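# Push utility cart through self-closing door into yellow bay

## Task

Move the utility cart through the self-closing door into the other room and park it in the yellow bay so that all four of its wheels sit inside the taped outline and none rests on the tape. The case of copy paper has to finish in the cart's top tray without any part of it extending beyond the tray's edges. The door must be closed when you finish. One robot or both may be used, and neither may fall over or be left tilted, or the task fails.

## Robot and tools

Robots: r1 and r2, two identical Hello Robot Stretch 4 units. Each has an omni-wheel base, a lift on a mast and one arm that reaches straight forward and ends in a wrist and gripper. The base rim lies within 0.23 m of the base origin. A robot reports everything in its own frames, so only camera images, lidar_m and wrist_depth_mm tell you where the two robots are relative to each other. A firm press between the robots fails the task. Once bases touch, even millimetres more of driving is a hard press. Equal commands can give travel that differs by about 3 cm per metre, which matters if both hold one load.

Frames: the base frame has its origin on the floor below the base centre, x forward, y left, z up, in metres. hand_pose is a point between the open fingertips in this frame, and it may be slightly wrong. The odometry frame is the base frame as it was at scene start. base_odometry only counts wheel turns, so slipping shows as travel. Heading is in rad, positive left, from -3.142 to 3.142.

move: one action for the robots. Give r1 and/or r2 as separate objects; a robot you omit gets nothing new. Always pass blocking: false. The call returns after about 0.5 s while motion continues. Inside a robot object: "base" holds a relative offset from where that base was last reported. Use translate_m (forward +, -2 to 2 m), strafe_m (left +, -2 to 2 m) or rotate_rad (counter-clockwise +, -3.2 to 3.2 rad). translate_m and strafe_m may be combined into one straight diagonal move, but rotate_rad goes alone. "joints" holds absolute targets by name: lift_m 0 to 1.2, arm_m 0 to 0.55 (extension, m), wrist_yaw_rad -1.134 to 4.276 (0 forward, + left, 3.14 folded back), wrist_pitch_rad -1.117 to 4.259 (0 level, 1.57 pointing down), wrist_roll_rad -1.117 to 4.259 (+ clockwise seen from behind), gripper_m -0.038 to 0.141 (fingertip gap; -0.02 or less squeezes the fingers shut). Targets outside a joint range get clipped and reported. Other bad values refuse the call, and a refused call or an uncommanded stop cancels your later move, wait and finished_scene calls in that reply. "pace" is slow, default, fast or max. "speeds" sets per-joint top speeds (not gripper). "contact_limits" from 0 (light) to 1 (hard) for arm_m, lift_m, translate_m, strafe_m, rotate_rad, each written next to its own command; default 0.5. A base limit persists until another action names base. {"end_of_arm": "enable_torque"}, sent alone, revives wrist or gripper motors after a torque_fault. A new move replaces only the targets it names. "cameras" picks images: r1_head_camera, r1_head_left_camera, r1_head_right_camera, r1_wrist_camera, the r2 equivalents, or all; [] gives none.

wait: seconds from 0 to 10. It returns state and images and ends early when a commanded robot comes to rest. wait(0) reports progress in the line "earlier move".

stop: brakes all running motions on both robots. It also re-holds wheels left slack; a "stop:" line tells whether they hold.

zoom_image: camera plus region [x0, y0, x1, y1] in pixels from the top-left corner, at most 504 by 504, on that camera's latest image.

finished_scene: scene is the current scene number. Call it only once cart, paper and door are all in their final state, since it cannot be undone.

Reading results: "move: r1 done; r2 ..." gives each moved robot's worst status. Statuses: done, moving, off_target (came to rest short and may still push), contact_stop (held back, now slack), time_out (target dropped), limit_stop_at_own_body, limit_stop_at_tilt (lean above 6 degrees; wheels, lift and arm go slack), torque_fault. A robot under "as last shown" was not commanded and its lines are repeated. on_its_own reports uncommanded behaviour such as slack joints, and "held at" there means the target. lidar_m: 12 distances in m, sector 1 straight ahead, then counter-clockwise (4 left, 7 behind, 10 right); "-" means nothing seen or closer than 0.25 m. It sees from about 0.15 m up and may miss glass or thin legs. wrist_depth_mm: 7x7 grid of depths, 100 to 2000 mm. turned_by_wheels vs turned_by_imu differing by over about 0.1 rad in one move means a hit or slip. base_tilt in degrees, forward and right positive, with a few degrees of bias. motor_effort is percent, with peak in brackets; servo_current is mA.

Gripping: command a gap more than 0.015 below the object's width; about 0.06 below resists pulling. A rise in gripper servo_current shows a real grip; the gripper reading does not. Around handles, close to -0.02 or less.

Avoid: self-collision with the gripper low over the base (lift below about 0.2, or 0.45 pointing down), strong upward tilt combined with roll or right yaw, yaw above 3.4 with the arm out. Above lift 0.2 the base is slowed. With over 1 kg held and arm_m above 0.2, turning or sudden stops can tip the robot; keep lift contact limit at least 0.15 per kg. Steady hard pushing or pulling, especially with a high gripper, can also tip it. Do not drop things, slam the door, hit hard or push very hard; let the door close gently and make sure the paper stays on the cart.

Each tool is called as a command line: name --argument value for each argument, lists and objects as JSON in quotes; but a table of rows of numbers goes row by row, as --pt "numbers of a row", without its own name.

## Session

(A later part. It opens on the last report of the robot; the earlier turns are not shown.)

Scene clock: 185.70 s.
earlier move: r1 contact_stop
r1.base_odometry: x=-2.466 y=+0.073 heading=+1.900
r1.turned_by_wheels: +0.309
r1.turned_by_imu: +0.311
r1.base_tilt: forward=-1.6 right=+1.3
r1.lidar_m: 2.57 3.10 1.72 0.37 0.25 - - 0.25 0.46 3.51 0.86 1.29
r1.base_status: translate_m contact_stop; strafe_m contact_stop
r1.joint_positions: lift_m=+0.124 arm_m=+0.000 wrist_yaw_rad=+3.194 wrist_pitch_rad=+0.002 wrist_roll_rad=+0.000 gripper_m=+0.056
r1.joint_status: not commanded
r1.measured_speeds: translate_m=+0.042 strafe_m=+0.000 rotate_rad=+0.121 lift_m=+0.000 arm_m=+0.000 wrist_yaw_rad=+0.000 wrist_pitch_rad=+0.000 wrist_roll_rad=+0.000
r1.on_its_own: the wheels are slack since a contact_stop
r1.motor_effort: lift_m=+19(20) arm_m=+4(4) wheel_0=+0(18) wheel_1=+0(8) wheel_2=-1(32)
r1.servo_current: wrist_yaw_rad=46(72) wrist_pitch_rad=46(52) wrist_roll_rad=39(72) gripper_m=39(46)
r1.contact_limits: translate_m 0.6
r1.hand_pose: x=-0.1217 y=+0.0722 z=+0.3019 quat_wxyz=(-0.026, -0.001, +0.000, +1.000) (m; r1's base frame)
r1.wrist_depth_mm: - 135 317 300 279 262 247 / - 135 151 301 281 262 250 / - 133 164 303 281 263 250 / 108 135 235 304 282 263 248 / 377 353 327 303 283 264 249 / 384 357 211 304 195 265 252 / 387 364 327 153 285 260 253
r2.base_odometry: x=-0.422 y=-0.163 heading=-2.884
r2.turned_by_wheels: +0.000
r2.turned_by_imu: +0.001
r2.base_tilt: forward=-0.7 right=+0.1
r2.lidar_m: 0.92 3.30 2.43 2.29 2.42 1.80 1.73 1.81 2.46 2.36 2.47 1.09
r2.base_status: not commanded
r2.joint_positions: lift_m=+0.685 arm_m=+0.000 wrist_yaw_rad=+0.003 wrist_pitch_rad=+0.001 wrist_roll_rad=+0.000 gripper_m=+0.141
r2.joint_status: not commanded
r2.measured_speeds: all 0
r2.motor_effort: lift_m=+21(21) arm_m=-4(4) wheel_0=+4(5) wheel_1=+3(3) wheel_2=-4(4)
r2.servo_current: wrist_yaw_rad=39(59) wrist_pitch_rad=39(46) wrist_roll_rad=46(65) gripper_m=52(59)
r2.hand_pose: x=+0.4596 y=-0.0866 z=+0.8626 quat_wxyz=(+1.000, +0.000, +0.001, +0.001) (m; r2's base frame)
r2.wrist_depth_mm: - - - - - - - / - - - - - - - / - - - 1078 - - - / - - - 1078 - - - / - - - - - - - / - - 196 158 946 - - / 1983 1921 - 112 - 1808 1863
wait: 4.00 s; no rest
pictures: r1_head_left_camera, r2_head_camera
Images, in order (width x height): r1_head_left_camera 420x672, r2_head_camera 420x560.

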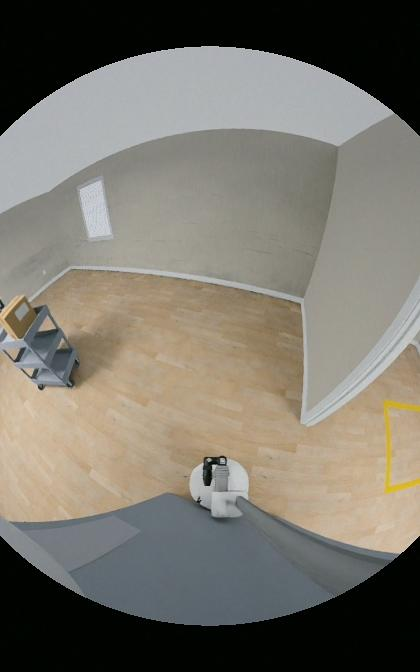

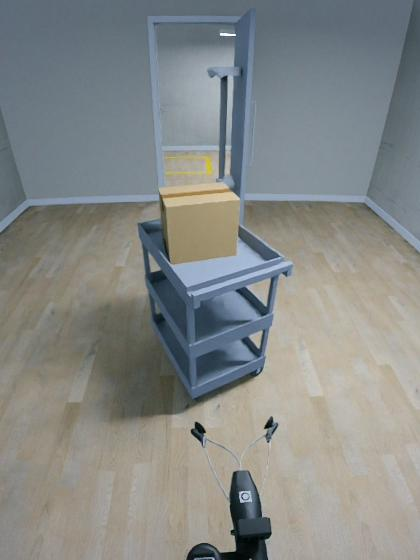

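move --blocking false --r1 '{"base":{"rotate_rad":-0.31},"pace":"slow"}' --r2 '{"base":{"translate_m":0.3,"strafe_m":-0.06}}' --cameras '[]'

wait --seconds 2 --cameras '[]'

wait --seconds 2 --cameras '[]'

move --blocking false --r1 '{"base":{"strafe_m":-0.03,"translate_m":-0.12},"pace":"slow","contact_limits":{"translate_m":0.8}}' --cameras '[]'

wait --seconds 4 --cameras '["r1_head_left_camera","r2_head_camera","r2_wrist_camera"]'

Scene clock: 193.47 s.
earlier move: r1 contact_stop
move: r1 moving; r2 moving
r1.base_odometry: x=-2.497 y=+0.184 heading=+2.002
r1.turned_by_wheels: +0.102
r1.turned_by_imu: +0.102
r1.base_tilt: forward=-1.5 right=+1.3
r1.lidar_m: 2.48 3.19 1.68 0.25 0.25 - 0.25 0.32 3.54 0.85 0.80 1.70
r1.base_status: translate_m contact_stop (by the wheels' count: +0.238 of -0.150); strafe_m contact_stop (by the wheels' count: +0.013 of +0.100); rotate_rad moving
r1.joint_positions: lift_m=+0.124 arm_m=+0.000 wrist_yaw_rad=+3.194 wrist_pitch_rad=+0.002 wrist_roll_rad=+0.000 gripper_m=+0.056
r1.joint_status: not commanded
r1.measured_speeds: translate_m=+0.001 strafe_m=+0.001 rotate_rad=-0.490 lift_m=+0.000 arm_m=+0.000 wrist_yaw_rad=+0.000 wrist_pitch_rad=+0.000 wrist_roll_rad=+0.000
r1.motor_effort: lift_m=+20(20) arm_m=+4(4) wheel_0=+1(4) wheel_1=+10(11) wheel_2=+10(11)
r1.servo_current: wrist_yaw_rad=46(65) wrist_pitch_rad=52(52) wrist_roll_rad=52(59) gripper_m=39(46)
r1.hand_pose: x=-0.1217 y=+0.0722 z=+0.3019 quat_wxyz=(-0.026, -0.001, +0.000, +1.000) (m; r1's base frame)
r1.wrist_depth_mm: - 135 338 300 258 227 208 / - 135 145 301 259 227 209 / - 134 164 296 262 229 209 / 108 136 213 303 260 229 210 / 137 436 364 304 258 229 211 / - 452 211 304 196 230 211 / - 473 357 154 258 223 212
r2.base_odometry: x=-0.454 y=-0.165 heading=-2.884
r2.turned_by_wheels: +0.000
r2.turned_by_imu: +0.001
r2.base_tilt: forward=-0.7 right=+0.1
r2.lidar_m: 0.88 3.31 2.43 2.29 2.44 1.85 1.74 1.87 2.42 2.34 2.47 1.10
r2.base_status: translate_m moving; strafe_m moving
r2.joint_positions: lift_m=+0.685 arm_m=+0.000 wrist_yaw_rad=+0.003 wrist_pitch_rad=+0.001 wrist_roll_rad=+0.000 gripper_m=+0.141
r2.joint_status: not commanded
r2.measured_speeds: translate_m=+0.121 strafe_m=-0.025 rotate_rad=-0.006 lift_m=+0.000 arm_m=+0.000 wrist_yaw_rad=+0.000 wrist_pitch_rad=+0.000 wrist_roll_rad=+0.000
r2.motor_effort: lift_m=+21(21) arm_m=-4(4) wheel_0=+11(12) wheel_1=+7(7) wheel_2=-13(13)
r2.servo_current: wrist_yaw_rad=52(52) wrist_pitch_rad=46(46) wrist_roll_rad=52(52) gripper_m=52(59)
r2.hand_pose: x=+0.4596 y=-0.0866 z=+0.8626 quat_wxyz=(+1.000, +0.000, +0.001, +0.001) (m; r2's base frame)
r2.wrist_depth_mm: - - - - - - - / - - - - - - - / - - - 1042 - - - / - - - 1060 - - - / - - - - - - - / - - 198 158 931 - - / 1983 1921 1921 112 - 1921 1863
pictures: none
No camera images: "cameras" was empty.

Scene clock: 194.37 s.
earlier move: r1 done; r2 moving
r1.base_odometry: x=-2.497 y=+0.184 heading=+1.819
r1.turned_by_wheels: -0.183
r1.turned_by_imu: -0.184
r1.base_tilt: forward=-1.5 right=+1.3
r1.lidar_m: 2.45 2.80 1.73 1.70 0.25 - 0.25 0.27 0.55 3.53 0.77 1.17
r1.base_status: done
r1.joint_positions: lift_m=+0.124 arm_m=+0.000 wrist_yaw_rad=+3.194 wrist_pitch_rad=+0.002 wrist_roll_rad=+0.000 gripper_m=+0.056
r1.joint_status: not commanded
r1.measured_speeds: all 0
r1.motor_effort: lift_m=+19(20) arm_m=+4(4) wheel_0=+0(4) wheel_1=+5(11) wheel_2=+6(11)
r1.servo_current: wrist_yaw_rad=59(65) wrist_pitch_rad=39(52) wrist_roll_rad=65(65) gripper_m=39(46)
r1.hand_pose: x=-0.1217 y=+0.0722 z=+0.3019 quat_wxyz=(-0.026, -0.001, +0.000, +1.000) (m; r1's base frame)
r1.wrist_depth_mm: - 135 317 294 267 244 230 / - 135 151 296 268 245 230 / - 133 164 297 270 246 229 / 108 135 235 297 271 246 229 / 410 370 334 297 271 247 232 / 421 379 211 300 196 248 230 / 424 389 329 154 272 242 233
r2.base_odometry: x=-0.649 y=-0.176 heading=-2.884
r2.turned_by_wheels: +0.000
r2.turned_by_imu: +0.001
r2.base_tilt: forward=-0.7 right=+0.1
r2.lidar_m: 0.70 3.36 2.48 2.34 2.49 2.02 1.94 2.07 2.40 2.31 2.42 0.86
r2.base_status: translate_m moving; strafe_m moving
r2.joint_positions: lift_m=+0.685 arm_m=+0.000 wrist_yaw_rad=+0.003 wrist_pitch_rad=+0.001 wrist_roll_rad=+0.000 gripper_m=+0.141
r2.joint_status: not commanded
r2.measured_speeds: translate_m=+0.202 strafe_m=-0.041 rotate_rad=+0.005 lift_m=+0.000 arm_m=+0.000 wrist_yaw_rad=+0.000 wrist_pitch_rad=+0.000 wrist_roll_rad=+0.000
r2.motor_effort: lift_m=+21(21) arm_m=-4(4) wheel_0=+2(12) wheel_1=+4(7) wheel_2=-5(15)
r2.servo_current: wrist_yaw_rad=52(59) wrist_pitch_rad=39(46) wrist_roll_rad=39(52) gripper_m=52(59)
r2.hand_pose: x=+0.4596 y=-0.0866 z=+0.8626 quat_wxyz=(+1.000, +0.000, +0.001, +0.001) (m; r2's base frame)
r2.wrist_depth_mm: - - - - - - - / - - - - - - - / - - 842 842 - - - / - - 831 854 - - - / - - 591 - - - - / - - 197 166 - - - / 1983 1863 917 112 - 1921 1863
wait: 0.90 of 2 s (r1 has come to rest)
pictures: none
No camera images: "cameras" was empty.

Scene clock: 195.43 s.
earlier move: r2 done
r1.base_odometry: x=-2.497 y=+0.184 heading=+1.819
r1.turned_by_wheels: +0.000
r1.turned_by_imu: +0.000
r1.base_tilt: forward=-1.5 right=+1.3
r1.lidar_m: 2.45 2.79 1.68 1.70 0.25 - 0.25 0.26 0.55 3.53 0.80 1.13
r1.base_status: done
r1.joint_positions: lift_m=+0.124 arm_m=+0.000 wrist_yaw_rad=+3.194 wrist_pitch_rad=+0.002 wrist_roll_rad=+0.000 gripper_m=+0.056
r1.joint_status: not commanded
r1.measured_speeds: all 0
r1.motor_effort: lift_m=+19(20) arm_m=+4(4) wheel_0=+1(4) wheel_1=+4(11) wheel_2=+6(11)
r1.servo_current: wrist_yaw_rad=33(65) wrist_pitch_rad=39(52) wrist_roll_rad=52(65) gripper_m=39(46)
r1.hand_pose: x=-0.1217 y=+0.0722 z=+0.3019 quat_wxyz=(-0.026, -0.001, +0.000, +1.000) (m; r1's base frame)
r1.wrist_depth_mm: - 135 319 294 266 244 230 / - 135 151 296 268 245 230 / - 133 164 297 270 247 229 / 108 135 236 298 270 246 229 / 410 370 332 298 272 248 233 / 421 382 211 300 196 248 230 / 424 389 329 153 272 242 233
r2.base_odometry: x=-0.728 y=-0.181 heading=-2.884
r2.turned_by_wheels: +0.000
r2.turned_by_imu: +0.000
r2.base_tilt: forward=-0.7 right=+0.1
r2.lidar_m: 0.64 1.14 2.50 2.36 2.47 2.11 2.03 2.12 2.39 2.29 2.43 0.79
r2.base_status: done
r2.joint_positions: lift_m=+0.685 arm_m=+0.000 wrist_yaw_rad=+0.003 wrist_pitch_rad=+0.001 wrist_roll_rad=+0.000 gripper_m=+0.141
r2.joint_status: not commanded
r2.measured_speeds: all 0
r2.motor_effort: lift_m=+21(21) arm_m=-4(4) wheel_0=+2(12) wheel_1=+4(7) wheel_2=-3(15)
r2.servo_current: wrist_yaw_rad=59(59) wrist_pitch_rad=39(46) wrist_roll_rad=39(52) gripper_m=46(59)
r2.hand_pose: x=+0.4596 y=-0.0866 z=+0.8626 quat_wxyz=(+1.000, +0.000, +0.001, +0.001) (m; r2's base frame)
r2.wrist_depth_mm: - - - - - - - / - - - - - - - / - - 750 768 - - - / - - 741 768 - - - / - - 449 - - - - / - - 196 - - - - / - 1921 - 112 - 1808 1921
wait: 1.07 of 2 s (r2 has come to rest)
pictures: none
No camera images: "cameras" was empty.

Scene clock: 195.93 s.
move: r1 moving
r1.base_odometry: x=-2.491 y=+0.173 heading=+1.818
r1.turned_by_wheels: -0.001
r1.turned_by_imu: -0.004
r1.base_tilt: forward=-1.6 right=+1.3
r1.lidar_m: 2.47 2.80 1.70 1.71 0.25 - 0.25 0.25 0.55 3.54 0.81 1.17
r1.base_status: translate_m moving; strafe_m moving
r1.joint_positions: lift_m=+0.124 arm_m=+0.000 wrist_yaw_rad=+3.194 wrist_pitch_rad=+0.002 wrist_roll_rad=+0.000 gripper_m=+0.056
r1.joint_status: not commanded
r1.measured_speeds: translate_m=-0.048 strafe_m=-0.011 rotate_rad=-0.002 lift_m=+0.000 arm_m=+0.000 wrist_yaw_rad=+0.000 wrist_pitch_rad=+0.000 wrist_roll_rad=+0.000
r1.motor_effort: lift_m=+19(20) arm_m=+4(4) wheel_0=-11(12) wheel_1=-9(10) wheel_2=+12(14)
r1.servo_current: wrist_yaw_rad=65(65) wrist_pitch_rad=46(46) wrist_roll_rad=26(59) gripper_m=39(46)
r1.contact_limits: translate_m 0.8
r1.hand_pose: x=-0.1217 y=+0.0722 z=+0.3019 quat_wxyz=(-0.026, -0.001, +0.000, +1.000) (m; r1's base frame)
r1.wrist_depth_mm: - 135 317 294 268 245 232 / - 135 152 297 270 247 233 / - 134 175 297 270 248 230 / 109 135 242 297 271 248 231 / 402 368 330 298 271 249 234 / 413 375 213 298 196 249 232 / 415 382 329 154 273 244 236
r2: as last shown
r2.base_tilt: forward=-0.6 right=+0.0
r2.lidar_m: 0.62 1.17 2.50 2.35 2.47 2.12 2.03 2.12 2.40 2.29 2.38 0.78
r2.motor_effort: lift_m=+21(21) arm_m=-4(4) wheel_0=+1(2) wheel_1=+4(5) wheel_2=-3(4)
r2.servo_current: wrist_yaw_rad=52(59) wrist_pitch_rad=39(46) wrist_roll_rad=46(52) gripper_m=46(59)
r2.wrist_depth_mm: - - - - - - - / - - - - - - - / - - 741 768 - - - / - - 741 768 - - - / - - 449 - - - - / - - 196 - - - - / 1921 1921 - 112 - 1808 1983
pictures: none
No camera images: "cameras" was empty.

Scene clock: 197.93 s.
earlier move: r1 done
r1.base_odometry: x=-2.439 y=+0.076 heading=+1.818
r1.turned_by_wheels: +0.000
r1.turned_by_imu: +0.000
r1.base_tilt: forward=-1.6 right=+1.3
r1.lidar_m: 2.55 2.90 1.76 1.88 0.25 0.25 - 0.25 0.40 3.49 0.85 1.05
r1.base_status: done
r1.joint_positions: lift_m=+0.124 arm_m=+0.000 wrist_yaw_rad=+3.194 wrist_pitch_rad=+0.002 wrist_roll_rad=+0.000 gripper_m=+0.056
r1.joint_status: not commanded
r1.measured_speeds: all 0
r1.motor_effort: lift_m=+19(20) arm_m=+4(4) wheel_0=-7(13) wheel_1=-8(13) wheel_2=+7(17)
r1.servo_current: wrist_yaw_rad=39(65) wrist_pitch_rad=39(52) wrist_roll_rad=65(65) gripper_m=39(52)
r1.contact_limits: translate_m 0.8
r1.hand_pose: x=-0.1217 y=+0.0722 z=+0.3019 quat_wxyz=(-0.026, -0.001, +0.000, +1.000) (m; r1's base frame)
r1.wrist_depth_mm: - 135 317 304 290 273 263 / - 135 152 306 289 276 264 / - 134 176 306 290 276 265 / 109 135 242 307 291 276 264 / 359 343 327 309 291 277 264 / 366 349 211 309 194 277 266 / 366 353 324 154 293 273 267
r2.base_odometry: x=-0.728 y=-0.181 heading=-2.884
r2.turned_by_wheels: +0.000
r2.turned_by_imu: +0.000
r2.base_tilt: forward=-0.6 right=+0.1
r2.lidar_m: 0.60 1.19 2.48 2.34 2.45 2.10 2.03 2.12 2.40 2.30 2.41 0.78
r2.base_status: not commanded
r2.joint_positions: lift_m=+0.685 arm_m=+0.000 wrist_yaw_rad=+0.003 wrist_pitch_rad=+0.001 wrist_roll_rad=+0.000 gripper_m=+0.141
r2.joint_status: not commanded
r2.measured_speeds: all 0
r2.motor_effort: lift_m=+21(21) arm_m=-4(4) wheel_0=+1(2) wheel_1=+4(5) wheel_2=-3(4)
r2.servo_current: wrist_yaw_rad=52(65) wrist_pitch_rad=39(46) wrist_roll_rad=39(59) gripper_m=52(59)
r2.hand_pose: x=+0.4596 y=-0.0866 z=+0.8626 quat_wxyz=(+1.000, +0.000, +0.001, +0.001) (m; r2's base frame)
r2.wrist_depth_mm: - - - - - - - / - - - - - - - / - - 741 768 - - - / - - 750 778 - - - / - - 449 - - - - / - - 196 - - - - / 1983 1863 - 112 - 1863 1921
wait: 2.00 of 4 s (r1 has come to rest)
pictures: r1_head_left_camera, r2_head_camera, r2_wrist_camera
Images, in order (width x height): r1_head_left_camera 420x672, r2_head_camera 420x560, r2_wrist_camera 616x392.

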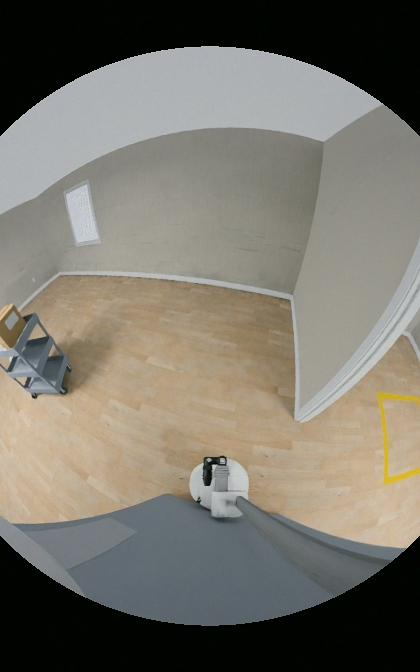

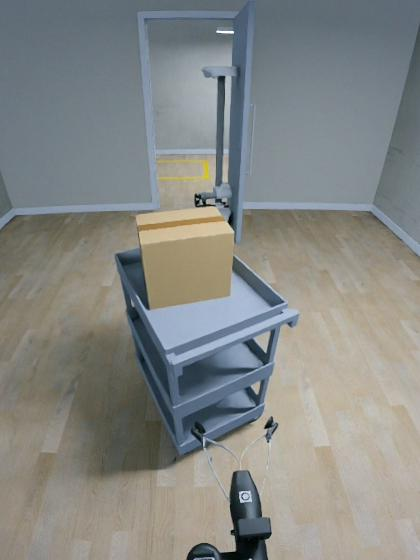

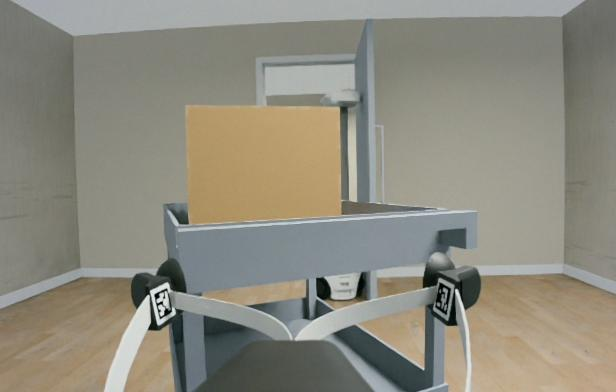

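move --blocking false --r1 '{"base":{"rotate_rad":-0.22},"pace":"slow"}' --cameras '[]'

wait --seconds 2 --cameras '[]'

move --blocking false --r1 '{"base":{"strafe_m":0.03,"translate_m":-0.13},"pace":"slow","contact_limits":{"translate_m":0.8}}' --cameras '[]'

wait --seconds 4 --cameras '["r1_head_left_camera","r2_head_camera"]'

Scene clock: 204.67 s.
move: r1 moving
r1.base_odometry: x=-2.439 y=+0.076 heading=+1.694
r1.turned_by_wheels: -0.124
r1.turned_by_imu: -0.125
r1.base_tilt: forward=-1.6 right=+1.3
r1.lidar_m: 2.54 2.77 1.84 1.74 0.26 0.25 - 0.25 0.34 3.48 0.82 0.85
r1.base_status: rotate_rad moving
r1.joint_positions: lift_m=+0.124 arm_m=+0.000 wrist_yaw_rad=+3.194 wrist_pitch_rad=+0.002 wrist_roll_rad=+0.000 gripper_m=+0.056
r1.joint_status: not commanded
r1.measured_speeds: translate_m=+0.000 strafe_m=-0.001 rotate_rad=-0.460 lift_m=+0.000 arm_m=+0.000 wrist_yaw_rad=+0.000 wrist_pitch_rad=+0.000 wrist_roll_rad=+0.000
r1.motor_effort: lift_m=+20(20) arm_m=+4(4) wheel_0=+2(7) wheel_1=+5(8) wheel_2=+9(13)
r1.servo_current: wrist_yaw_rad=52(59) wrist_pitch_rad=39(46) wrist_roll_rad=65(72) gripper_m=46(46)
r1.hand_pose: x=-0.1217 y=+0.0722 z=+0.3019 quat_wxyz=(-0.026, -0.001, +0.000, +1.000) (m; r1's base frame)
r1.wrist_depth_mm: - 135 315 310 301 293 287 / - 135 152 312 301 294 289 / - 134 175 312 303 296 289 / 109 136 242 314 306 296 289 / 342 330 324 314 303 296 290 / 342 334 211 315 193 296 290 / 345 336 324 154 303 294 290
r2: as last shown
r2.base_tilt: forward=-0.7 right=+0.0
r2.lidar_m: 0.63 1.17 2.48 2.34 2.50 2.12 2.04 2.10 2.42 2.28 2.43 0.78
r2.motor_effort: lift_m=+21(21) arm_m=-4(4) wheel_0=+2(2) wheel_1=+4(5) wheel_2=-4(4)
r2.servo_current: wrist_yaw_rad=46(59) wrist_pitch_rad=39(46) wrist_roll_rad=39(52) gripper_m=52(59)
r2.wrist_depth_mm: - - - - - - - / - - - - - - - / - - 741 778 - - - / - - 741 778 - - - / - - 449 - - - - / - - 196 - - - - / - 1863 - 112 - 1808 1863
pictures: none
No camera images: "cameras" was empty.

Scene clock: 205.40 s.
earlier move: r1 done
r1.base_odometry: x=-2.439 y=+0.076 heading=+1.599
r1.turned_by_wheels: -0.095
r1.turned_by_imu: -0.096
r1.base_tilt: forward=-1.6 right=+1.3
r1.lidar_m: 2.27 2.66 1.96 1.72 0.27 0.25 - 0.25 0.29 3.48 0.91 0.83
r1.base_status: done
r1.joint_positions: lift_m=+0.124 arm_m=+0.000 wrist_yaw_rad=+3.194 wrist_pitch_rad=+0.002 wrist_roll_rad=+0.000 gripper_m=+0.056
r1.joint_status: not commanded
r1.measured_speeds: all 0
r1.motor_effort: lift_m=+20(20) arm_m=+4(4) wheel_0=+0(7) wheel_1=+2(8) wheel_2=+6(13)
r1.servo_current: wrist_yaw_rad=65(65) wrist_pitch_rad=39(46) wrist_roll_rad=46(72) gripper_m=39(46)
r1.hand_pose: x=-0.1217 y=+0.0722 z=+0.3019 quat_wxyz=(-0.026, -0.001, +0.000, +1.000) (m; r1's base frame)
r1.wrist_depth_mm: - 135 319 319 317 314 314 / - 135 152 319 317 314 314 / - 134 176 319 315 314 314 / 109 136 242 319 317 317 315 / 325 322 322 320 317 315 315 / 325 324 211 320 194 315 315 / 325 324 322 154 319 317 317
r2.base_odometry: x=-0.728 y=-0.181 heading=-2.884
r2.turned_by_wheels: +0.000
r2.turned_by_imu: +0.000
r2.base_tilt: forward=-0.7 right=+0.0
r2.lidar_m: 0.62 1.16 2.49 2.34 2.47 2.12 2.03 2.12 2.37 2.31 2.40 0.81
r2.base_status: not commanded
r2.joint_positions: lift_m=+0.685 arm_m=+0.000 wrist_yaw_rad=+0.003 wrist_pitch_rad=+0.001 wrist_roll_rad=+0.000 gripper_m=+0.141
r2.joint_status: not commanded
r2.measured_speeds: all 0
r2.motor_effort: lift_m=+21(21) arm_m=-4(4) wheel_0=+2(2) wheel_1=+5(5) wheel_2=-4(4)
r2.servo_current: wrist_yaw_rad=52(59) wrist_pitch_rad=33(46) wrist_roll_rad=46(52) gripper_m=52(59)
r2.hand_pose: x=+0.4596 y=-0.0866 z=+0.8626 quat_wxyz=(+1.000, +0.000, +0.001, +0.001) (m; r2's base frame)
r2.wrist_depth_mm: - - - - - - - / - - - - - - - / - - 741 768 - - - / - - 750 778 - - - / - - 452 - - - - / - - 197 - - - - / 1983 1921 - 112 - 1921 1863
wait: 0.73 of 2 s (r1 has come to rest)
pictures: none
No camera images: "cameras" was empty.

Scene clock: 205.90 s.
move: r1 moving
r1.base_odometry: x=-2.441 y=+0.064 heading=+1.598
r1.turned_by_wheels: -0.001
r1.turned_by_imu: -0.001
r1.base_tilt: forward=-1.5 right=+1.2
r1.lidar_m: 2.27 2.67 1.98 1.75 0.27 0.25 - 0.25 0.29 3.47 0.94 0.84
r1.base_status: translate_m moving; strafe_m moving
r1.joint_positions: lift_m=+0.124 arm_m=+0.000 wrist_yaw_rad=+3.194 wrist_pitch_rad=+0.002 wrist_roll_rad=+0.000 gripper_m=+0.056
r1.joint_status: not commanded
r1.measured_speeds: translate_m=-0.049 strafe_m=+0.011 rotate_rad=-0.003 lift_m=+0.000 arm_m=+0.000 wrist_yaw_rad=+0.000 wrist_pitch_rad=+0.000 wrist_roll_rad=+0.000
r1.motor_effort: lift_m=+20(20) arm_m=+4(4) wheel_0=-10(11) wheel_1=-13(15) wheel_2=+13(16)
r1.servo_current: wrist_yaw_rad=46(65) wrist_pitch_rad=39(46) wrist_roll_rad=52(59) gripper_m=39(39)
r1.contact_limits: translate_m 0.8
r1.hand_pose: x=-0.1217 y=+0.0722 z=+0.3019 quat_wxyz=(-0.026, -0.001, +0.000, +1.000) (m; r1's base frame)
r1.wrist_depth_mm: - 135 320 319 319 317 319 / - 135 152 320 320 319 317 / - 134 175 322 320 319 319 / 109 136 242 320 320 320 320 / 322 322 320 322 320 320 319 / 322 322 211 322 194 320 320 / 322 324 322 154 322 322 322
r2: as last shown
r2.base_tilt: forward=-0.7 right=+0.1
r2.lidar_m: 0.61 1.12 2.46 2.35 2.50 2.08 2.02 2.14 2.42 2.30 2.41 0.78
r2.motor_effort: lift_m=+21(21) arm_m=-4(4) wheel_0=+1(2) wheel_1=+5(5) wheel_2=-4(4)
r2.servo_current: wrist_yaw_rad=46(59) wrist_pitch_rad=46(46) wrist_roll_rad=46(59) gripper_m=52(52)
r2.wrist_depth_mm: - - - - - - - / - - - - - - - / - - 750 778 - - - / - - 750 768 - - - / - - 449 - - - - / - - 196 - - - - / 1983 1921 - 112 - 1808 1921
pictures: none
No camera images: "cameras" was empty.

Scene clock: 208.00 s.
earlier move: r1 done
r1.base_odometry: x=-2.465 y=-0.055 heading=+1.598
r1.turned_by_wheels: +0.000
r1.turned_by_imu: +0.001
r1.base_tilt: forward=-1.5 right=+1.3
r1.lidar_m: 2.40 2.77 1.90 1.71 0.36 0.25 - 0.25 0.25 0.46 3.65 0.96
r1.base_status: done
r1.joint_positions: lift_m=+0.124 arm_m=+0.000 wrist_yaw_rad=+3.194 wrist_pitch_rad=+0.002 wrist_roll_rad=+0.000 gripper_m=+0.056
r1.joint_status: not commanded
r1.measured_speeds: all 0
r1.motor_effort: lift_m=+19(20) arm_m=+4(4) wheel_0=-7(13) wheel_1=-5(15) wheel_2=+7(20)
r1.servo_current: wrist_yaw_rad=33(72) wrist_pitch_rad=46(52) wrist_roll_rad=39(65) gripper_m=46(46)
r1.contact_limits: translate_m 0.8
r1.hand_pose: x=-0.1217 y=+0.0722 z=+0.3019 quat_wxyz=(-0.026, -0.001, +0.000, +1.000) (m; r1's base frame)
r1.wrist_depth_mm: - 135 325 338 357 375 - / - 135 146 340 357 375 - / - 133 175 342 355 375 - / 109 135 236 342 357 375 - / 298 312 325 343 357 377 1756 / 303 312 211 343 193 377 1025 / 301 309 324 154 359 384 759
r2.base_odometry: x=-0.728 y=-0.181 heading=-2.884
r2.turned_by_wheels: +0.000
r2.turned_by_imu: +0.000
r2.base_tilt: forward=-0.7 right=+0.1
r2.lidar_m: 0.61 1.18 2.48 2.35 2.47 2.11 2.03 2.11 2.39 2.31 2.41 0.78
r2.base_status: not commanded
r2.joint_positions: lift_m=+0.685 arm_m=+0.000 wrist_yaw_rad=+0.003 wrist_pitch_rad=+0.001 wrist_roll_rad=+0.000 gripper_m=+0.141
r2.joint_status: not commanded
r2.measured_speeds: all 0
r2.motor_effort: lift_m=+21(21) arm_m=-4(5) wheel_0=+2(2) wheel_1=+5(5) wheel_2=-4(4)
r2.servo_current: wrist_yaw_rad=59(59) wrist_pitch_rad=39(46) wrist_roll_rad=33(59) gripper_m=52(59)
r2.hand_pose: x=+0.4596 y=-0.0866 z=+0.8626 quat_wxyz=(+1.000, +0.000, +0.001, +0.001) (m; r2's base frame)
r2.wrist_depth_mm: - - - - - - - / - - - - - - - / - - 741 768 - - - / - - 750 768 - - - / - - 449 - - - - / - - 196 - - - - / - 1921 - 112 - 1863 1863
wait: 2.10 of 4 s (r1 has come to rest)
pictures: r1_head_left_camera, r2_head_camera
Images, in order (width x height): r1_head_left_camera 420x672, r2_head_camera 420x560.

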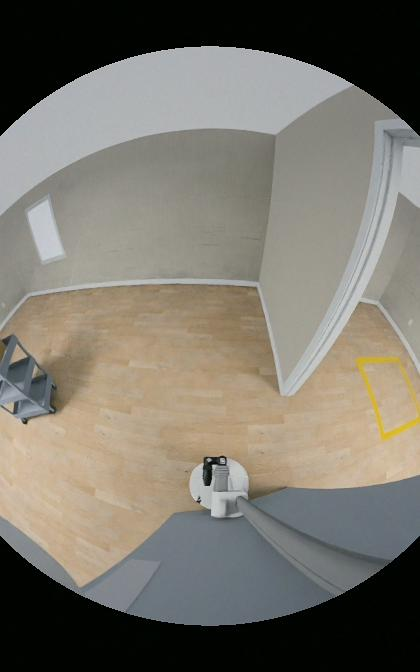

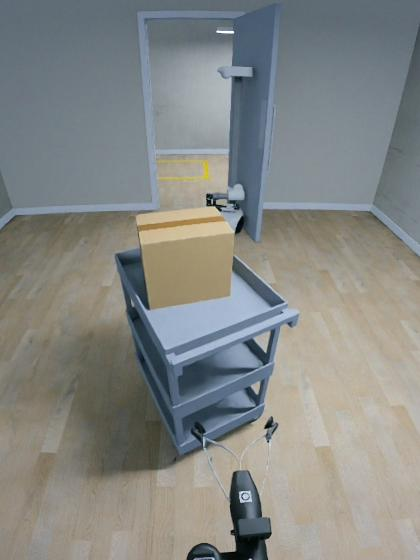

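move --blocking false --r1 '{"base":{"rotate_rad":-1.45},"pace":"slow"}' --r2 '{"base":{"strafe_m":0.1}}' --cameras '[]'

wait --seconds 2 --cameras '[]'

move --blocking false --r2 '{"base":{"translate_m":0.33},"pace":"slow"}' --cameras '[]'

wait --seconds 5 --cameras '["r1_head_left_camera","r2_head_camera","r2_wrist_camera"]'

Scene clock: 223.17 s.
move: r1 moving; r2 moving
r1.base_odometry: x=-2.465 y=-0.054 heading=+1.473
r1.turned_by_wheels: -0.125
r1.turned_by_imu: -0.125
r1.base_tilt: forward=-1.5 right=+1.3
r1.lidar_m: 1.65 2.74 3.43 1.70 3.26 0.25 0.25 - 0.25 0.35 3.59 0.95
r1.base_status: rotate_rad moving
r1.joint_positions: lift_m=+0.124 arm_m=+0.000 wrist_yaw_rad=+3.194 wrist_pitch_rad=+0.002 wrist_roll_rad=+0.000 gripper_m=+0.056
r1.joint_status: not commanded
r1.measured_speeds: translate_m=+0.005 strafe_m=+0.000 rotate_rad=-0.469 lift_m=+0.000 arm_m=+0.000 wrist_yaw_rad=+0.000 wrist_pitch_rad=+0.000 wrist_roll_rad=+0.000
r1.motor_effort: lift_m=+20(20) arm_m=+4(4) wheel_0=+5(6) wheel_1=+1(5) wheel_2=+11(11)
r1.servo_current: wrist_yaw_rad=33(59) wrist_pitch_rad=39(39) wrist_roll_rad=52(59) gripper_m=46(46)
r1.hand_pose: x=-0.1217 y=+0.0722 z=+0.3019 quat_wxyz=(-0.026, -0.001, +0.000, +1.000) (m; r1's base frame)
r1.wrist_depth_mm: - 135 334 353 382 407 - / - 135 152 353 382 413 - / - 134 175 357 382 413 - / 109 136 236 351 382 413 - / 293 310 330 355 382 415 - / 297 310 212 355 193 415 1118 / 297 306 329 154 387 - 798
r2.base_odometry: x=-0.718 y=-0.216 heading=-2.884
r2.turned_by_wheels: +0.000
r2.turned_by_imu: +0.000
r2.base_tilt: forward=-0.7 right=+0.1
r2.lidar_m: 0.59 3.30 2.43 2.31 2.43 2.12 2.02 2.15 2.42 2.32 2.47 0.77
r2.base_status: strafe_m moving
r2.joint_positions: lift_m=+0.685 arm_m=+0.000 wrist_yaw_rad=+0.003 wrist_pitch_rad=+0.001 wrist_roll_rad=+0.000 gripper_m=+0.141
r2.joint_status: not commanded
r2.measured_speeds: translate_m=+0.000 strafe_m=+0.140 rotate_rad=-0.001 lift_m=+0.000 arm_m=+0.000 wrist_yaw_rad=+0.000 wrist_pitch_rad=+0.000 wrist_roll_rad=+0.000
r2.motor_effort: lift_m=+21(21) arm_m=-4(4) wheel_0=-12(13) wheel_1=+10(12) wheel_2=+0(3)
r2.servo_current: wrist_yaw_rad=46(52) wrist_pitch_rad=39(46) wrist_roll_rad=46(59) gripper_m=52(59)
r2.hand_pose: x=+0.4596 y=-0.0866 z=+0.8626 quat_wxyz=(+1.000, +0.000, +0.001, +0.001) (m; r2's base frame)
r2.wrist_depth_mm: - - - - - - - / - - - - - - - / - - 741 778 - - - / - - 759 778 - - - / - - 442 473 - - - / - - 480 1205 - 654 - / 1983 1921 496 112 - 1863 1863
pictures: none
No camera images: "cameras" was empty.

Scene clock: 224.13 s.
earlier move: r1 moving; r2 done
r1.base_odometry: x=-2.465 y=-0.054 heading=+0.629
r1.turned_by_wheels: -0.844
r1.turned_by_imu: -0.847
r1.base_tilt: forward=-1.6 right=+1.3
r1.lidar_m: 0.99 0.96 2.66 2.89 1.76 1.75 0.35 0.25 - 0.25 0.25 0.54
r1.base_status: rotate_rad moving
r1.joint_positions: lift_m=+0.124 arm_m=+0.000 wrist_yaw_rad=+3.194 wrist_pitch_rad=+0.002 wrist_roll_rad=+0.000 gripper_m=+0.056
r1.joint_status: not commanded
r1.measured_speeds: translate_m=-0.001 strafe_m=-0.003 rotate_rad=-0.989 lift_m=+0.000 arm_m=+0.000 wrist_yaw_rad=+0.000 wrist_pitch_rad=+0.000 wrist_roll_rad=+0.000
r1.motor_effort: lift_m=+20(20) arm_m=+4(4) wheel_0=+9(10) wheel_1=+0(5) wheel_2=+10(17)
r1.servo_current: wrist_yaw_rad=46(65) wrist_pitch_rad=46(46) wrist_roll_rad=52(59) gripper_m=39(46)
r1.hand_pose: x=-0.1217 y=+0.0722 z=+0.3019 quat_wxyz=(-0.026, -0.001, +0.000, +1.000) (m; r1's base frame)
r1.wrist_depth_mm: - 135 - - - - - / - 135 147 - - - - / - 133 176 - - - - / 110 136 223 - - - - / 324 410 549 - - - - / 343 410 198 1205 193 1160 1118 / 342 377 517 798 798 820 809
r2.base_odometry: x=-0.702 y=-0.278 heading=-2.884
r2.turned_by_wheels: +0.000
r2.turned_by_imu: +0.000
r2.base_tilt: forward=-0.7 right=+0.1
r2.lidar_m: 0.61 3.25 2.39 2.25 2.31 2.10 2.02 2.14 2.50 2.38 2.52 0.75
r2.base_status: done
r2.joint_positions: lift_m=+0.685 arm_m=+0.000 wrist_yaw_rad=+0.003 wrist_pitch_rad=+0.001 wrist_roll_rad=+0.000 gripper_m=+0.141
r2.joint_status: not commanded
r2.measured_speeds: all 0
r2.motor_effort: lift_m=+21(21) arm_m=-4(4) wheel_0=-2(13) wheel_1=+2(12) wheel_2=+0(3)
r2.servo_current: wrist_yaw_rad=46(59) wrist_pitch_rad=33(46) wrist_roll_rad=39(59) gripper_m=52(59)
r2.hand_pose: x=+0.4596 y=-0.0866 z=+0.8626 quat_wxyz=(+1.000, +0.000, +0.001, +0.001) (m; r2's base frame)
r2.wrist_depth_mm: - - - - - - - / - - - - - - - / - - - 759 - - - / - - - 741 778 - - / - - 878 445 - 640 - / - - 217 488 - 668 - / 1983 1863 1756 112 - 1708 1921
wait: 0.97 of 2 s (r2 has come to rest)
pictures: none
No camera images: "cameras" was empty.

Scene clock: 224.63 s.
earlier move: r1 moving
move: r2 moving
r1.base_odometry: x=-2.465 y=-0.054 heading=+0.264
r1.turned_by_wheels: -0.365
r1.turned_by_imu: -0.368
r1.base_tilt: forward=-1.6 right=+1.3
r1.lidar_m: 3.51 0.95 1.17 2.69 3.14 1.72 - 0.26 0.25 - 0.25 0.26
r1.base_status: rotate_rad moving
r1.joint_positions: lift_m=+0.124 arm_m=+0.000 wrist_yaw_rad=+3.194 wrist_pitch_rad=+0.002 wrist_roll_rad=+0.000 gripper_m=+0.056
r1.joint_status: not commanded
r1.measured_speeds: translate_m=+0.000 strafe_m=+0.000 rotate_rad=-0.489 lift_m=+0.000 arm_m=+0.000 wrist_yaw_rad=+0.000 wrist_pitch_rad=+0.000 wrist_roll_rad=+0.000
r1.motor_effort: lift_m=+19(20) arm_m=+4(4) wheel_0=+6(8) wheel_1=-1(2) wheel_2=+4(8)
r1.servo_current: wrist_yaw_rad=46(59) wrist_pitch_rad=39(52) wrist_roll_rad=46(65) gripper_m=39(46)
r1.hand_pose: x=-0.1217 y=+0.0722 z=+0.3019 quat_wxyz=(-0.026, -0.001, +0.000, +1.000) (m; r1's base frame)
r1.wrist_depth_mm: - 135 - - - - - / - 135 147 - - 1921 - / - 133 175 - - - - / 110 136 223 - - - - / 394 - - - - 1808 1983 / 430 1118 198 1205 193 1160 1098 / 427 500 759 798 798 831 798
r2.base_odometry: x=-0.714 y=-0.281 heading=-2.884
r2.turned_by_wheels: +0.000
r2.turned_by_imu: +0.000
r2.base_tilt: forward=-0.7 right=+0.0
r2.lidar_m: 0.60 3.24 2.35 2.24 2.35 2.13 2.03 2.14 2.48 2.41 2.51 0.73
r2.base_status: translate_m moving
r2.joint_positions: lift_m=+0.685 arm_m=+0.000 wrist_yaw_rad=+0.003 wrist_pitch_rad=+0.001 wrist_roll_rad=+0.000 gripper_m=+0.141
r2.joint_status: not commanded
r2.measured_speeds: translate_m=+0.048 strafe_m=+0.000 rotate_rad=-0.002 lift_m=+0.000 arm_m=+0.000 wrist_yaw_rad=+0.000 wrist_pitch_rad=+0.000 wrist_roll_rad=+0.000
r2.motor_effort: lift_m=+21(21) arm_m=-4(4) wheel_0=+7(10) wheel_1=+6(7) wheel_2=-9(10)
r2.servo_current: wrist_yaw_rad=52(52) wrist_pitch_rad=39(46) wrist_roll_rad=52(59) gripper_m=52(52)
r2.hand_pose: x=+0.4596 y=-0.0866 z=+0.8626 quat_wxyz=(+1.000, +0.000, +0.001, +0.001) (m; r2's base frame)
r2.wrist_depth_mm: - - - - - - - / - - - - - - - / - - - 741 - - - / - - - 741 768 - - / - - 683 436 455 627 - / - - 217 480 - 654 - / 1983 1863 1808 112 - 1661 1808
pictures: none
No camera images: "cameras" was empty.

Scene clock: 225.40 s.
earlier move: r1 done; r2 moving
r1.base_odometry: x=-2.465 y=-0.054 heading=+0.149
r1.turned_by_wheels: -0.115
r1.turned_by_imu: -0.115
r1.base_tilt: forward=-1.6 right=+1.3
r1.lidar_m: 3.50 0.98 0.97 2.68 2.95 1.75 1.80 0.31 0.25 - 0.25 0.25
r1.base_status: done
r1.joint_positions: lift_m=+0.124 arm_m=+0.000 wrist_yaw_rad=+3.194 wrist_pitch_rad=+0.002 wrist_roll_rad=+0.000 gripper_m=+0.056
r1.joint_status: not commanded
r1.measured_speeds: all 0
r1.motor_effort: lift_m=+20(20) arm_m=+4(4) wheel_0=+10(19) wheel_1=-3(7) wheel_2=+6(12)
r1.servo_current: wrist_yaw_rad=52(65) wrist_pitch_rad=33(52) wrist_roll_rad=33(65) gripper_m=46(46)
r1.hand_pose: x=-0.1217 y=+0.0722 z=+0.3019 quat_wxyz=(-0.026, -0.001, +0.000, +1.000) (m; r1's base frame)
r1.wrist_depth_mm: - 135 - - - - - / - 135 147 - - - - / - 133 175 - - - - / 110 136 223 - - - - / 137 - - - 1921 1921 - / 1255 1229 198 1229 193 1160 1118 / 809 809 759 798 788 820 798
r2.base_odometry: x=-0.776 y=-0.297 heading=-2.884
r2.turned_by_wheels: +0.000
r2.turned_by_imu: +0.000
r2.base_tilt: forward=-0.7 right=+0.0
r2.lidar_m: 0.54 3.21 2.38 2.24 2.34 2.20 2.11 2.22 2.48 2.40 2.51 0.64
r2.base_status: translate_m moving
r2.joint_positions: lift_m=+0.685 arm_m=+0.000 wrist_yaw_rad=+0.003 wrist_pitch_rad=+0.001 wrist_roll_rad=+0.000 gripper_m=+0.141
r2.joint_status: not commanded
r2.measured_speeds: translate_m=+0.102 strafe_m=+0.001 rotate_rad=+0.003 lift_m=+0.000 arm_m=+0.000 wrist_yaw_rad=+0.000 wrist_pitch_rad=+0.000 wrist_roll_rad=+0.000
r2.motor_effort: lift_m=+21(21) arm_m=-4(4) wheel_0=+5(10) wheel_1=+4(7) wheel_2=-8(11)
r2.servo_current: wrist_yaw_rad=52(59) wrist_pitch_rad=39(46) wrist_roll_rad=46(59) gripper_m=52(59)
r2.hand_pose: x=+0.4596 y=-0.0866 z=+0.8626 quat_wxyz=(+1.000, +0.000, +0.001, +0.001) (m; r2's base frame)
r2.wrist_depth_mm: - - - - - - - / - - - - - - - / - - - 676 - - - / - - 820 683 707 - - / - - 433 379 424 449 - / - - 345 345 469 205 - / - 1921 1618 112 - 1863 1863
wait: 0.77 of 5 s (r1 has come to rest)
pictures: r1_head_left_camera, r2_head_camera, r2_wrist_camera
Images, in order (width x height): r1_head_left_camera 420x672, r2_head_camera 420x560, r2_wrist_camera 616x392.

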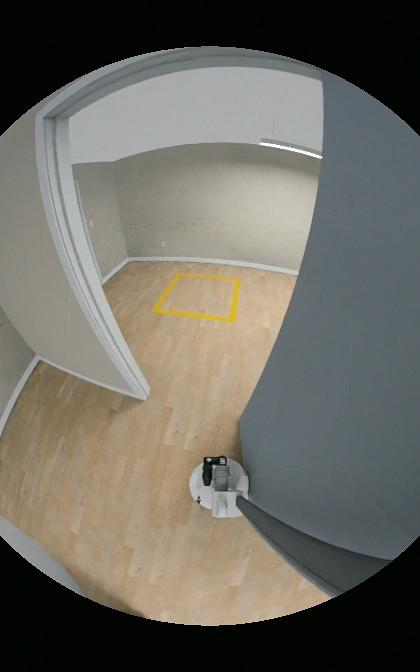

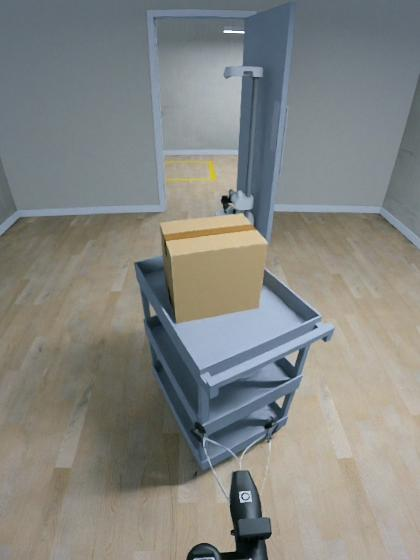

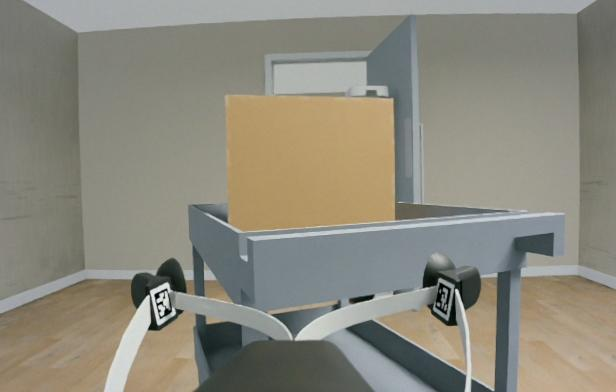

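wait --seconds 4 --cameras '["r2_head_camera","r2_wrist_camera"]'

Scene clock: 229.60 s.
earlier move: r2 done
r1.base_odometry: x=-2.465 y=-0.054 heading=+0.149
r1.turned_by_wheels: +0.000
r1.turned_by_imu: +0.000
r1.base_tilt: forward=-1.6 right=+1.2
r1.lidar_m: 3.49 0.97 0.96 2.69 2.98 1.63 1.74 0.31 0.25 - 0.25 0.25
r1.base_status: done
r1.joint_positions: lift_m=+0.124 arm_m=+0.000 wrist_yaw_rad=+3.194 wrist_pitch_rad=+0.002 wrist_roll_rad=+0.000 gripper_m=+0.056
r1.joint_status: not commanded
r1.measured_speeds: all 0
r1.motor_effort: lift_m=+20(20) arm_m=+4(4) wheel_0=+10(19) wheel_1=-3(7) wheel_2=+6(12)
r1.servo_current: wrist_yaw_rad=39(65) wrist_pitch_rad=39(52) wrist_roll_rad=46(72) gripper_m=46(46)
r1.hand_pose: x=-0.1217 y=+0.0722 z=+0.3019 quat_wxyz=(-0.026, -0.001, +0.000, +1.000) (m; r1's base frame)
r1.wrist_depth_mm: - 135 - - - - - / - 135 147 - - - - / - 133 175 - - - - / 110 136 224 - - - - / 137 - - - 1921 1921 - / 1229 1229 198 1205 193 1182 1118 / 809 809 759 809 788 820 798
r2.base_odometry: x=-1.021 y=-0.362 heading=-2.884
r2.turned_by_wheels: +0.000
r2.turned_by_imu: +0.000
r2.base_tilt: forward=-0.7 right=+0.1
r2.lidar_m: 0.43 3.27 2.37 2.26 2.36 2.45 2.35 2.47 2.51 2.41 2.54 0.50
r2.base_status: done
r2.joint_positions: lift_m=+0.685 arm_m=+0.000 wrist_yaw_rad=-0.008 wrist_pitch_rad=+0.001 wrist_roll_rad=+0.000 gripper_m=+0.141
r2.joint_status: not commanded
r2.measured_speeds: all 0
r2.motor_effort: lift_m=+21(21) arm_m=+4(5) wheel_0=+5(13) wheel_1=+4(8) wheel_2=-11(16)
r2.servo_current: wrist_yaw_rad=52(72) wrist_pitch_rad=39(46) wrist_roll_rad=33(65) gripper_m=52(59)
r2.hand_pose: x=+0.4586 y=-0.0896 z=+0.8626 quat_wxyz=(+1.000, +0.000, +0.001, -0.004) (m; r2's base frame)
r2.wrist_depth_mm: - - - - - - - / - - 488 504 535 - - / - - 484 504 525 - - / - - 480 508 530 - - / - - 484 508 273 254 281 / - 199 174 185 198 213 382 / 1983 1863 208 112 291 1863 1756
wait: 0.00 of 4 s (r2 has come to rest)
pictures: r2_head_camera, r2_wrist_camera
Images, in order (width x height): r2_head_camera 420x560, r2_wrist_camera 616x392.

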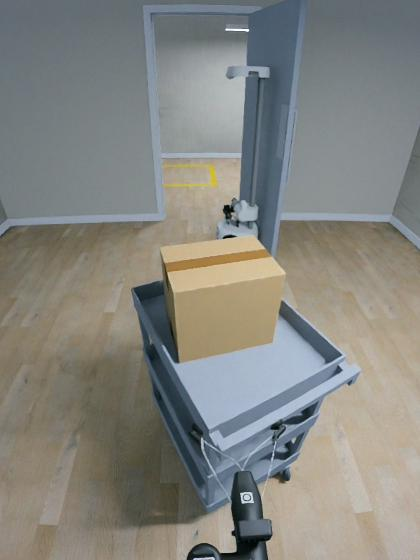

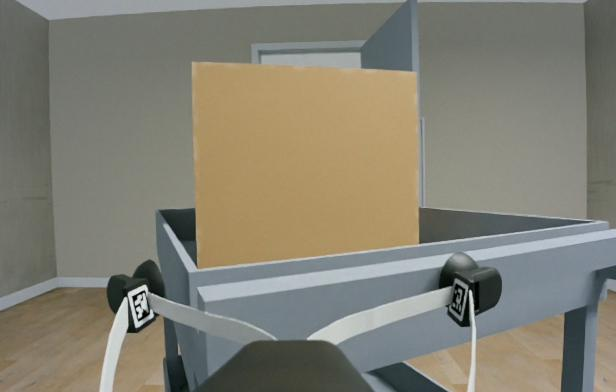

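move --blocking false --r2 '{"base":{"translate_m":-0.1},"joints":{"gripper_m":0.0}}' --cameras '[]'

wait --seconds 2.5 --cameras '["r2_head_camera","r2_wrist_camera"]'

Scene clock: 236.57 s.
move: r2 moving
r1: as last shown
r1.base_tilt: forward=-1.6 right=+1.3
r1.lidar_m: 3.49 0.99 0.97 2.68 2.97 1.65 1.74 0.30 0.25 - 0.25 0.25
r1.motor_effort: lift_m=+20(20) arm_m=+3(4) wheel_0=+11(11) wheel_1=-3(3) wheel_2=+6(6)
r1.servo_current: wrist_yaw_rad=59(59) wrist_pitch_rad=46(46) wrist_roll_rad=59(65) gripper_m=39(46)
r1.wrist_depth_mm: - 135 - - - - - / - 135 147 - - - - / - 133 175 - - - - / 110 136 224 - - - - / 137 - - - 1921 1921 - / 1229 1229 198 1205 193 1160 1118 / 809 809 759 809 788 831 798
r2.base_odometry: x=-0.991 y=-0.354 heading=-2.884
r2.turned_by_wheels: +0.000
r2.turned_by_imu: +0.000
r2.base_tilt: forward=-0.6 right=+0.1
r2.lidar_m: 0.46 3.27 2.35 2.26 2.35 2.42 2.30 2.46 2.51 2.40 2.50 0.53
r2.base_status: translate_m moving
r2.joint_positions: lift_m=+0.685 arm_m=+0.000 wrist_yaw_rad=-0.003 wrist_pitch_rad=+0.001 wrist_roll_rad=+0.000 gripper_m=+0.130
r2.joint_status: gripper_m moving
r2.measured_speeds: translate_m=-0.121 strafe_m=-0.001 rotate_rad=+0.003 lift_m=+0.000 arm_m=+0.000 wrist_yaw_rad=+0.003 wrist_pitch_rad=+0.000 wrist_roll_rad=+0.000
r2.motor_effort: lift_m=+21(21) arm_m=+5(5) wheel_0=-6(10) wheel_1=-8(8) wheel_2=+10(11)
r2.servo_current: wrist_yaw_rad=46(65) wrist_pitch_rad=39(46) wrist_roll_rad=46(65) gripper_m=85(111)
r2.hand_pose: x=+0.4590 y=-0.0883 z=+0.8626 quat_wxyz=(+1.000, +0.000, +0.001, -0.001) (m; r2's base frame)
r2.wrist_depth_mm: - - - - - - - / - - 512 525 - - - / - - 512 530 559 - - / - - 512 535 559 - - / - - 433 525 294 273 314 / - - 196 208 232 359 413 / 1983 1863 324 112 324 1808 1756
pictures: none
No camera images: "cameras" was empty.

Scene clock: 238.37 s.
earlier move: r2 done
r1.base_odometry: x=-2.465 y=-0.054 heading=+0.149
r1.turned_by_wheels: +0.000
r1.turned_by_imu: +0.000
r1.base_tilt: forward=-1.6 right=+1.3
r1.lidar_m: 3.47 0.98 0.93 2.69 2.94 1.67 1.71 0.31 0.25 - 0.25 0.25
r1.base_status: not commanded
r1.joint_positions: lift_m=+0.124 arm_m=+0.000 wrist_yaw_rad=+3.194 wrist_pitch_rad=+0.002 wrist_roll_rad=+0.000 gripper_m=+0.056
r1.joint_status: not commanded
r1.measured_speeds: all 0
r1.motor_effort: lift_m=+20(20) arm_m=+4(4) wheel_0=+10(11) wheel_1=-3(3) wheel_2=+6(6)
r1.servo_current: wrist_yaw_rad=52(72) wrist_pitch_rad=33(52) wrist_roll_rad=46(65) gripper_m=39(46)
r1.hand_pose: x=-0.1217 y=+0.0722 z=+0.3019 quat_wxyz=(-0.026, -0.001, +0.000, +1.000) (m; r1's base frame)
r1.wrist_depth_mm: - 135 - - - - - / - 135 147 - - - - / - 133 175 - - - - / 110 136 223 - - - - / 137 - - - 1921 1921 - / 1229 1229 198 1205 193 1160 1118 / 809 809 768 798 809 820 798
r2.base_odometry: x=-0.924 y=-0.336 heading=-2.884
r2.turned_by_wheels: +0.000
r2.turned_by_imu: +0.000
r2.base_tilt: forward=-0.7 right=+0.1
r2.lidar_m: 0.49 3.24 2.36 2.24 2.35 2.34 2.26 2.35 2.50 2.40 2.52 0.55
r2.base_status: done
r2.joint_positions: lift_m=+0.685 arm_m=+0.000 wrist_yaw_rad=-0.003 wrist_pitch_rad=+0.001 wrist_roll_rad=+0.000 gripper_m=+0.001
r2.joint_status: all done
r2.measured_speeds: all 0
r2.motor_effort: lift_m=+21(21) arm_m=+4(5) wheel_0=-3(10) wheel_1=-4(8) wheel_2=+3(13)
r2.servo_current: wrist_yaw_rad=59(65) wrist_pitch_rad=39(46) wrist_roll_rad=39(65) gripper_m=72(156)
r2.hand_pose: x=+0.4590 y=-0.0883 z=+0.8626 quat_wxyz=(+1.000, +0.000, +0.001, -0.001) (m; r2's base frame)
r2.wrist_depth_mm: - - - - - - - / - - - - - - - / - - 585 597 627 - - / - - 585 603 627 - - / - - 439 294 327 379 477 / - - 190 193 183 - - / - 1756 - 112 - 1983 1661
wait: 1.80 of 2.5 s (r2 has come to rest)
pictures: r2_head_camera, r2_wrist_camera
Images, in order (width x height): r2_head_camera 420x560, r2_wrist_camera 616x392.

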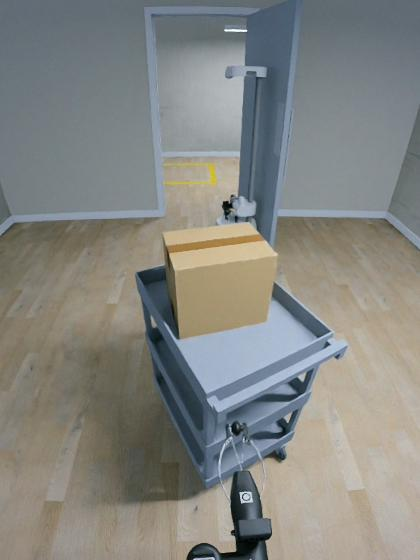

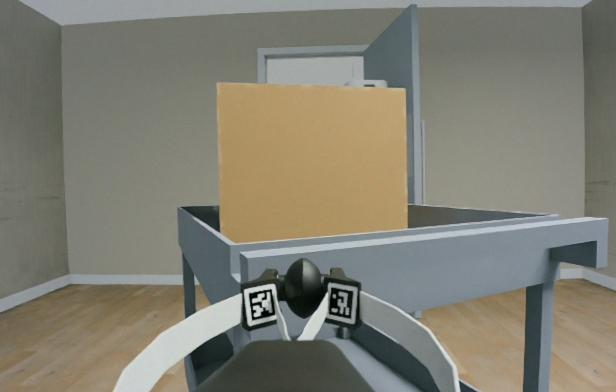

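move --blocking false --r2 '{"base":{"translate_m":0.3},"pace":"slow"}' --cameras '[]'

wait --seconds 5 --cameras '["r2_head_camera","r2_wrist_camera"]'

Scene clock: 242.67 s.
move: r2 moving
r1: as last shown
r1.lidar_m: 3.48 0.97 0.97 2.67 2.97 1.66 1.71 0.32 0.25 - 0.25 0.25
r1.motor_effort: lift_m=+19(20) arm_m=+3(4) wheel_0=+10(11) wheel_1=-3(4) wheel_2=+6(6)
r1.servo_current: wrist_yaw_rad=46(65) wrist_pitch_rad=39(46) wrist_roll_rad=59(59) gripper_m=39(39)
r1.wrist_depth_mm: - 135 - - - - - / - 135 147 - - - - / - 133 175 - - - - / 110 136 223 - - - - / 137 - - - 1921 1921 - / 1229 1229 198 1205 193 1160 1118 / 820 809 759 788 798 831 798
r2.base_odometry: x=-0.936 y=-0.339 heading=-2.884
r2.turned_by_wheels: +0.000
r2.turned_by_imu: +0.001
r2.base_tilt: forward=-0.6 right=+0.1
r2.lidar_m: 0.51 3.25 2.37 2.25 2.35 2.37 2.27 2.39 2.48 2.40 2.52 0.55
r2.base_status: translate_m moving
r2.joint_positions: lift_m=+0.685 arm_m=+0.000 wrist_yaw_rad=-0.003 wrist_pitch_rad=+0.001 wrist_roll_rad=+0.000 gripper_m=+0.001
r2.joint_status: not commanded
r2.measured_speeds: translate_m=+0.048 strafe_m=+0.000 rotate_rad=+0.002 lift_m=+0.000 arm_m=+0.000 wrist_yaw_rad=+0.000 wrist_pitch_rad=+0.000 wrist_roll_rad=+0.000
r2.motor_effort: lift_m=+21(21) arm_m=+4(5) wheel_0=+11(11) wheel_1=+6(6) wheel_2=-11(11)
r2.servo_current: wrist_yaw_rad=39(59) wrist_pitch_rad=39(46) wrist_roll_rad=52(52) gripper_m=72(72)
r2.hand_pose: x=+0.4590 y=-0.0883 z=+0.8626 quat_wxyz=(+1.000, +0.000, +0.001, -0.001) (m; r2's base frame)
r2.wrist_depth_mm: - - - - - - - / - - - 603 - - - / - - 574 591 609 - - / - - 574 591 627 - - / - - 418 285 319 375 462 / - - 187 194 183 - - / 1983 1863 - 112 - 1983 1708
pictures: none
No camera images: "cameras" was empty.

Scene clock: 246.47 s.
earlier move: r2 done
r1.base_odometry: x=-2.465 y=-0.054 heading=+0.149
r1.turned_by_wheels: +0.000
r1.turned_by_imu: +0.000
r1.base_tilt: forward=-1.6 right=+1.2
r1.lidar_m: 3.47 0.98 0.96 2.68 2.93 1.48 1.47 0.31 0.25 - 0.25 0.25
r1.base_status: not commanded
r1.joint_positions: lift_m=+0.124 arm_m=+0.000 wrist_yaw_rad=+3.194 wrist_pitch_rad=+0.002 wrist_roll_rad=+0.000 gripper_m=+0.056
r1.joint_status: not commanded
r1.measured_speeds: all 0
r1.motor_effort: lift_m=+20(20) arm_m=+4(4) wheel_0=+11(11) wheel_1=-3(4) wheel_2=+6(6)
r1.servo_current: wrist_yaw_rad=59(78) wrist_pitch_rad=46(52) wrist_roll_rad=59(65) gripper_m=46(46)
r1.hand_pose: x=-0.1217 y=+0.0722 z=+0.3019 quat_wxyz=(-0.026, -0.001, +0.000, +1.000) (m; r1's base frame)
r1.wrist_depth_mm: - 135 - - - - - / - 135 147 - - - - / - 133 175 - - - - / 110 136 223 - - - - / 137 - - - 1921 1808 - / 1255 1229 198 1205 193 1138 1118 / 820 820 759 809 788 831 798
r2.base_odometry: x=-1.214 y=-0.413 heading=-2.884
r2.turned_by_wheels: +0.000
r2.turned_by_imu: +0.019
r2.base_tilt: forward=-0.7 right=+0.1
r2.lidar_m: 0.43 3.16 2.34 2.27 2.36 2.67 2.55 2.71 2.47 2.43 2.55 0.44
r2.base_status: done
r2.joint_positions: lift_m=+0.685 arm_m=+0.000 wrist_yaw_rad=-0.003 wrist_pitch_rad=+0.001 wrist_roll_rad=+0.000 gripper_m=+0.001
r2.joint_status: not commanded
r2.measured_speeds: all 0
r2.motor_effort: lift_m=+21(21) arm_m=+4(5) wheel_0=+5(11) wheel_1=+5(13) wheel_2=-6(19)
r2.servo_current: wrist_yaw_rad=33(65) wrist_pitch_rad=39(46) wrist_roll_rad=46(59) gripper_m=65(72)
r2.hand_pose: x=+0.4590 y=-0.0882 z=+0.8627 quat_wxyz=(+1.000, +0.000, +0.001, -0.001) (m; r2's base frame)
r2.wrist_depth_mm: - - - - - - - / - - - 530 512 - - / - - 549 535 521 - - / - - 554 535 521 - - / - 291 294 300 304 259 253 / - 234 189 193 242 314 317 / 1808 238 300 112 - 1756 1756
wait: 3.80 of 5 s (r2 has come to rest)
pictures: r2_head_camera, r2_wrist_camera
Images, in order (width x height): r2_head_camera 420x560, r2_wrist_camera 616x392.

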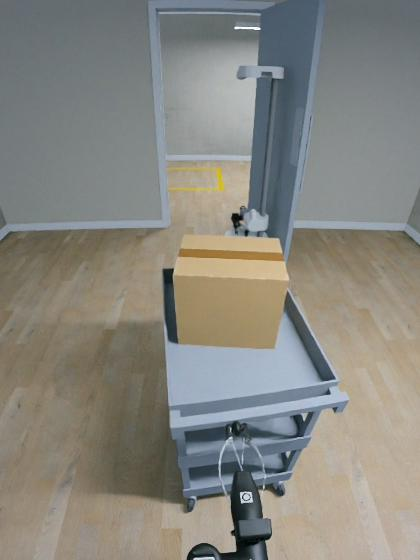

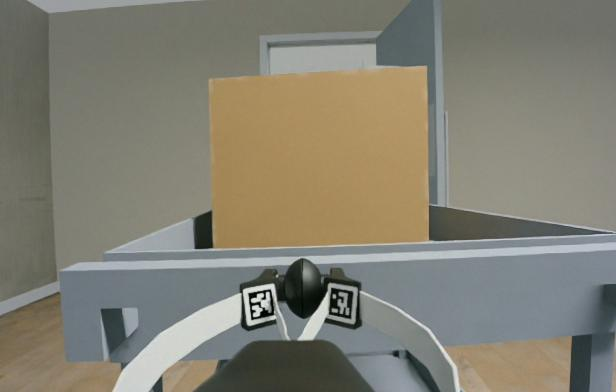

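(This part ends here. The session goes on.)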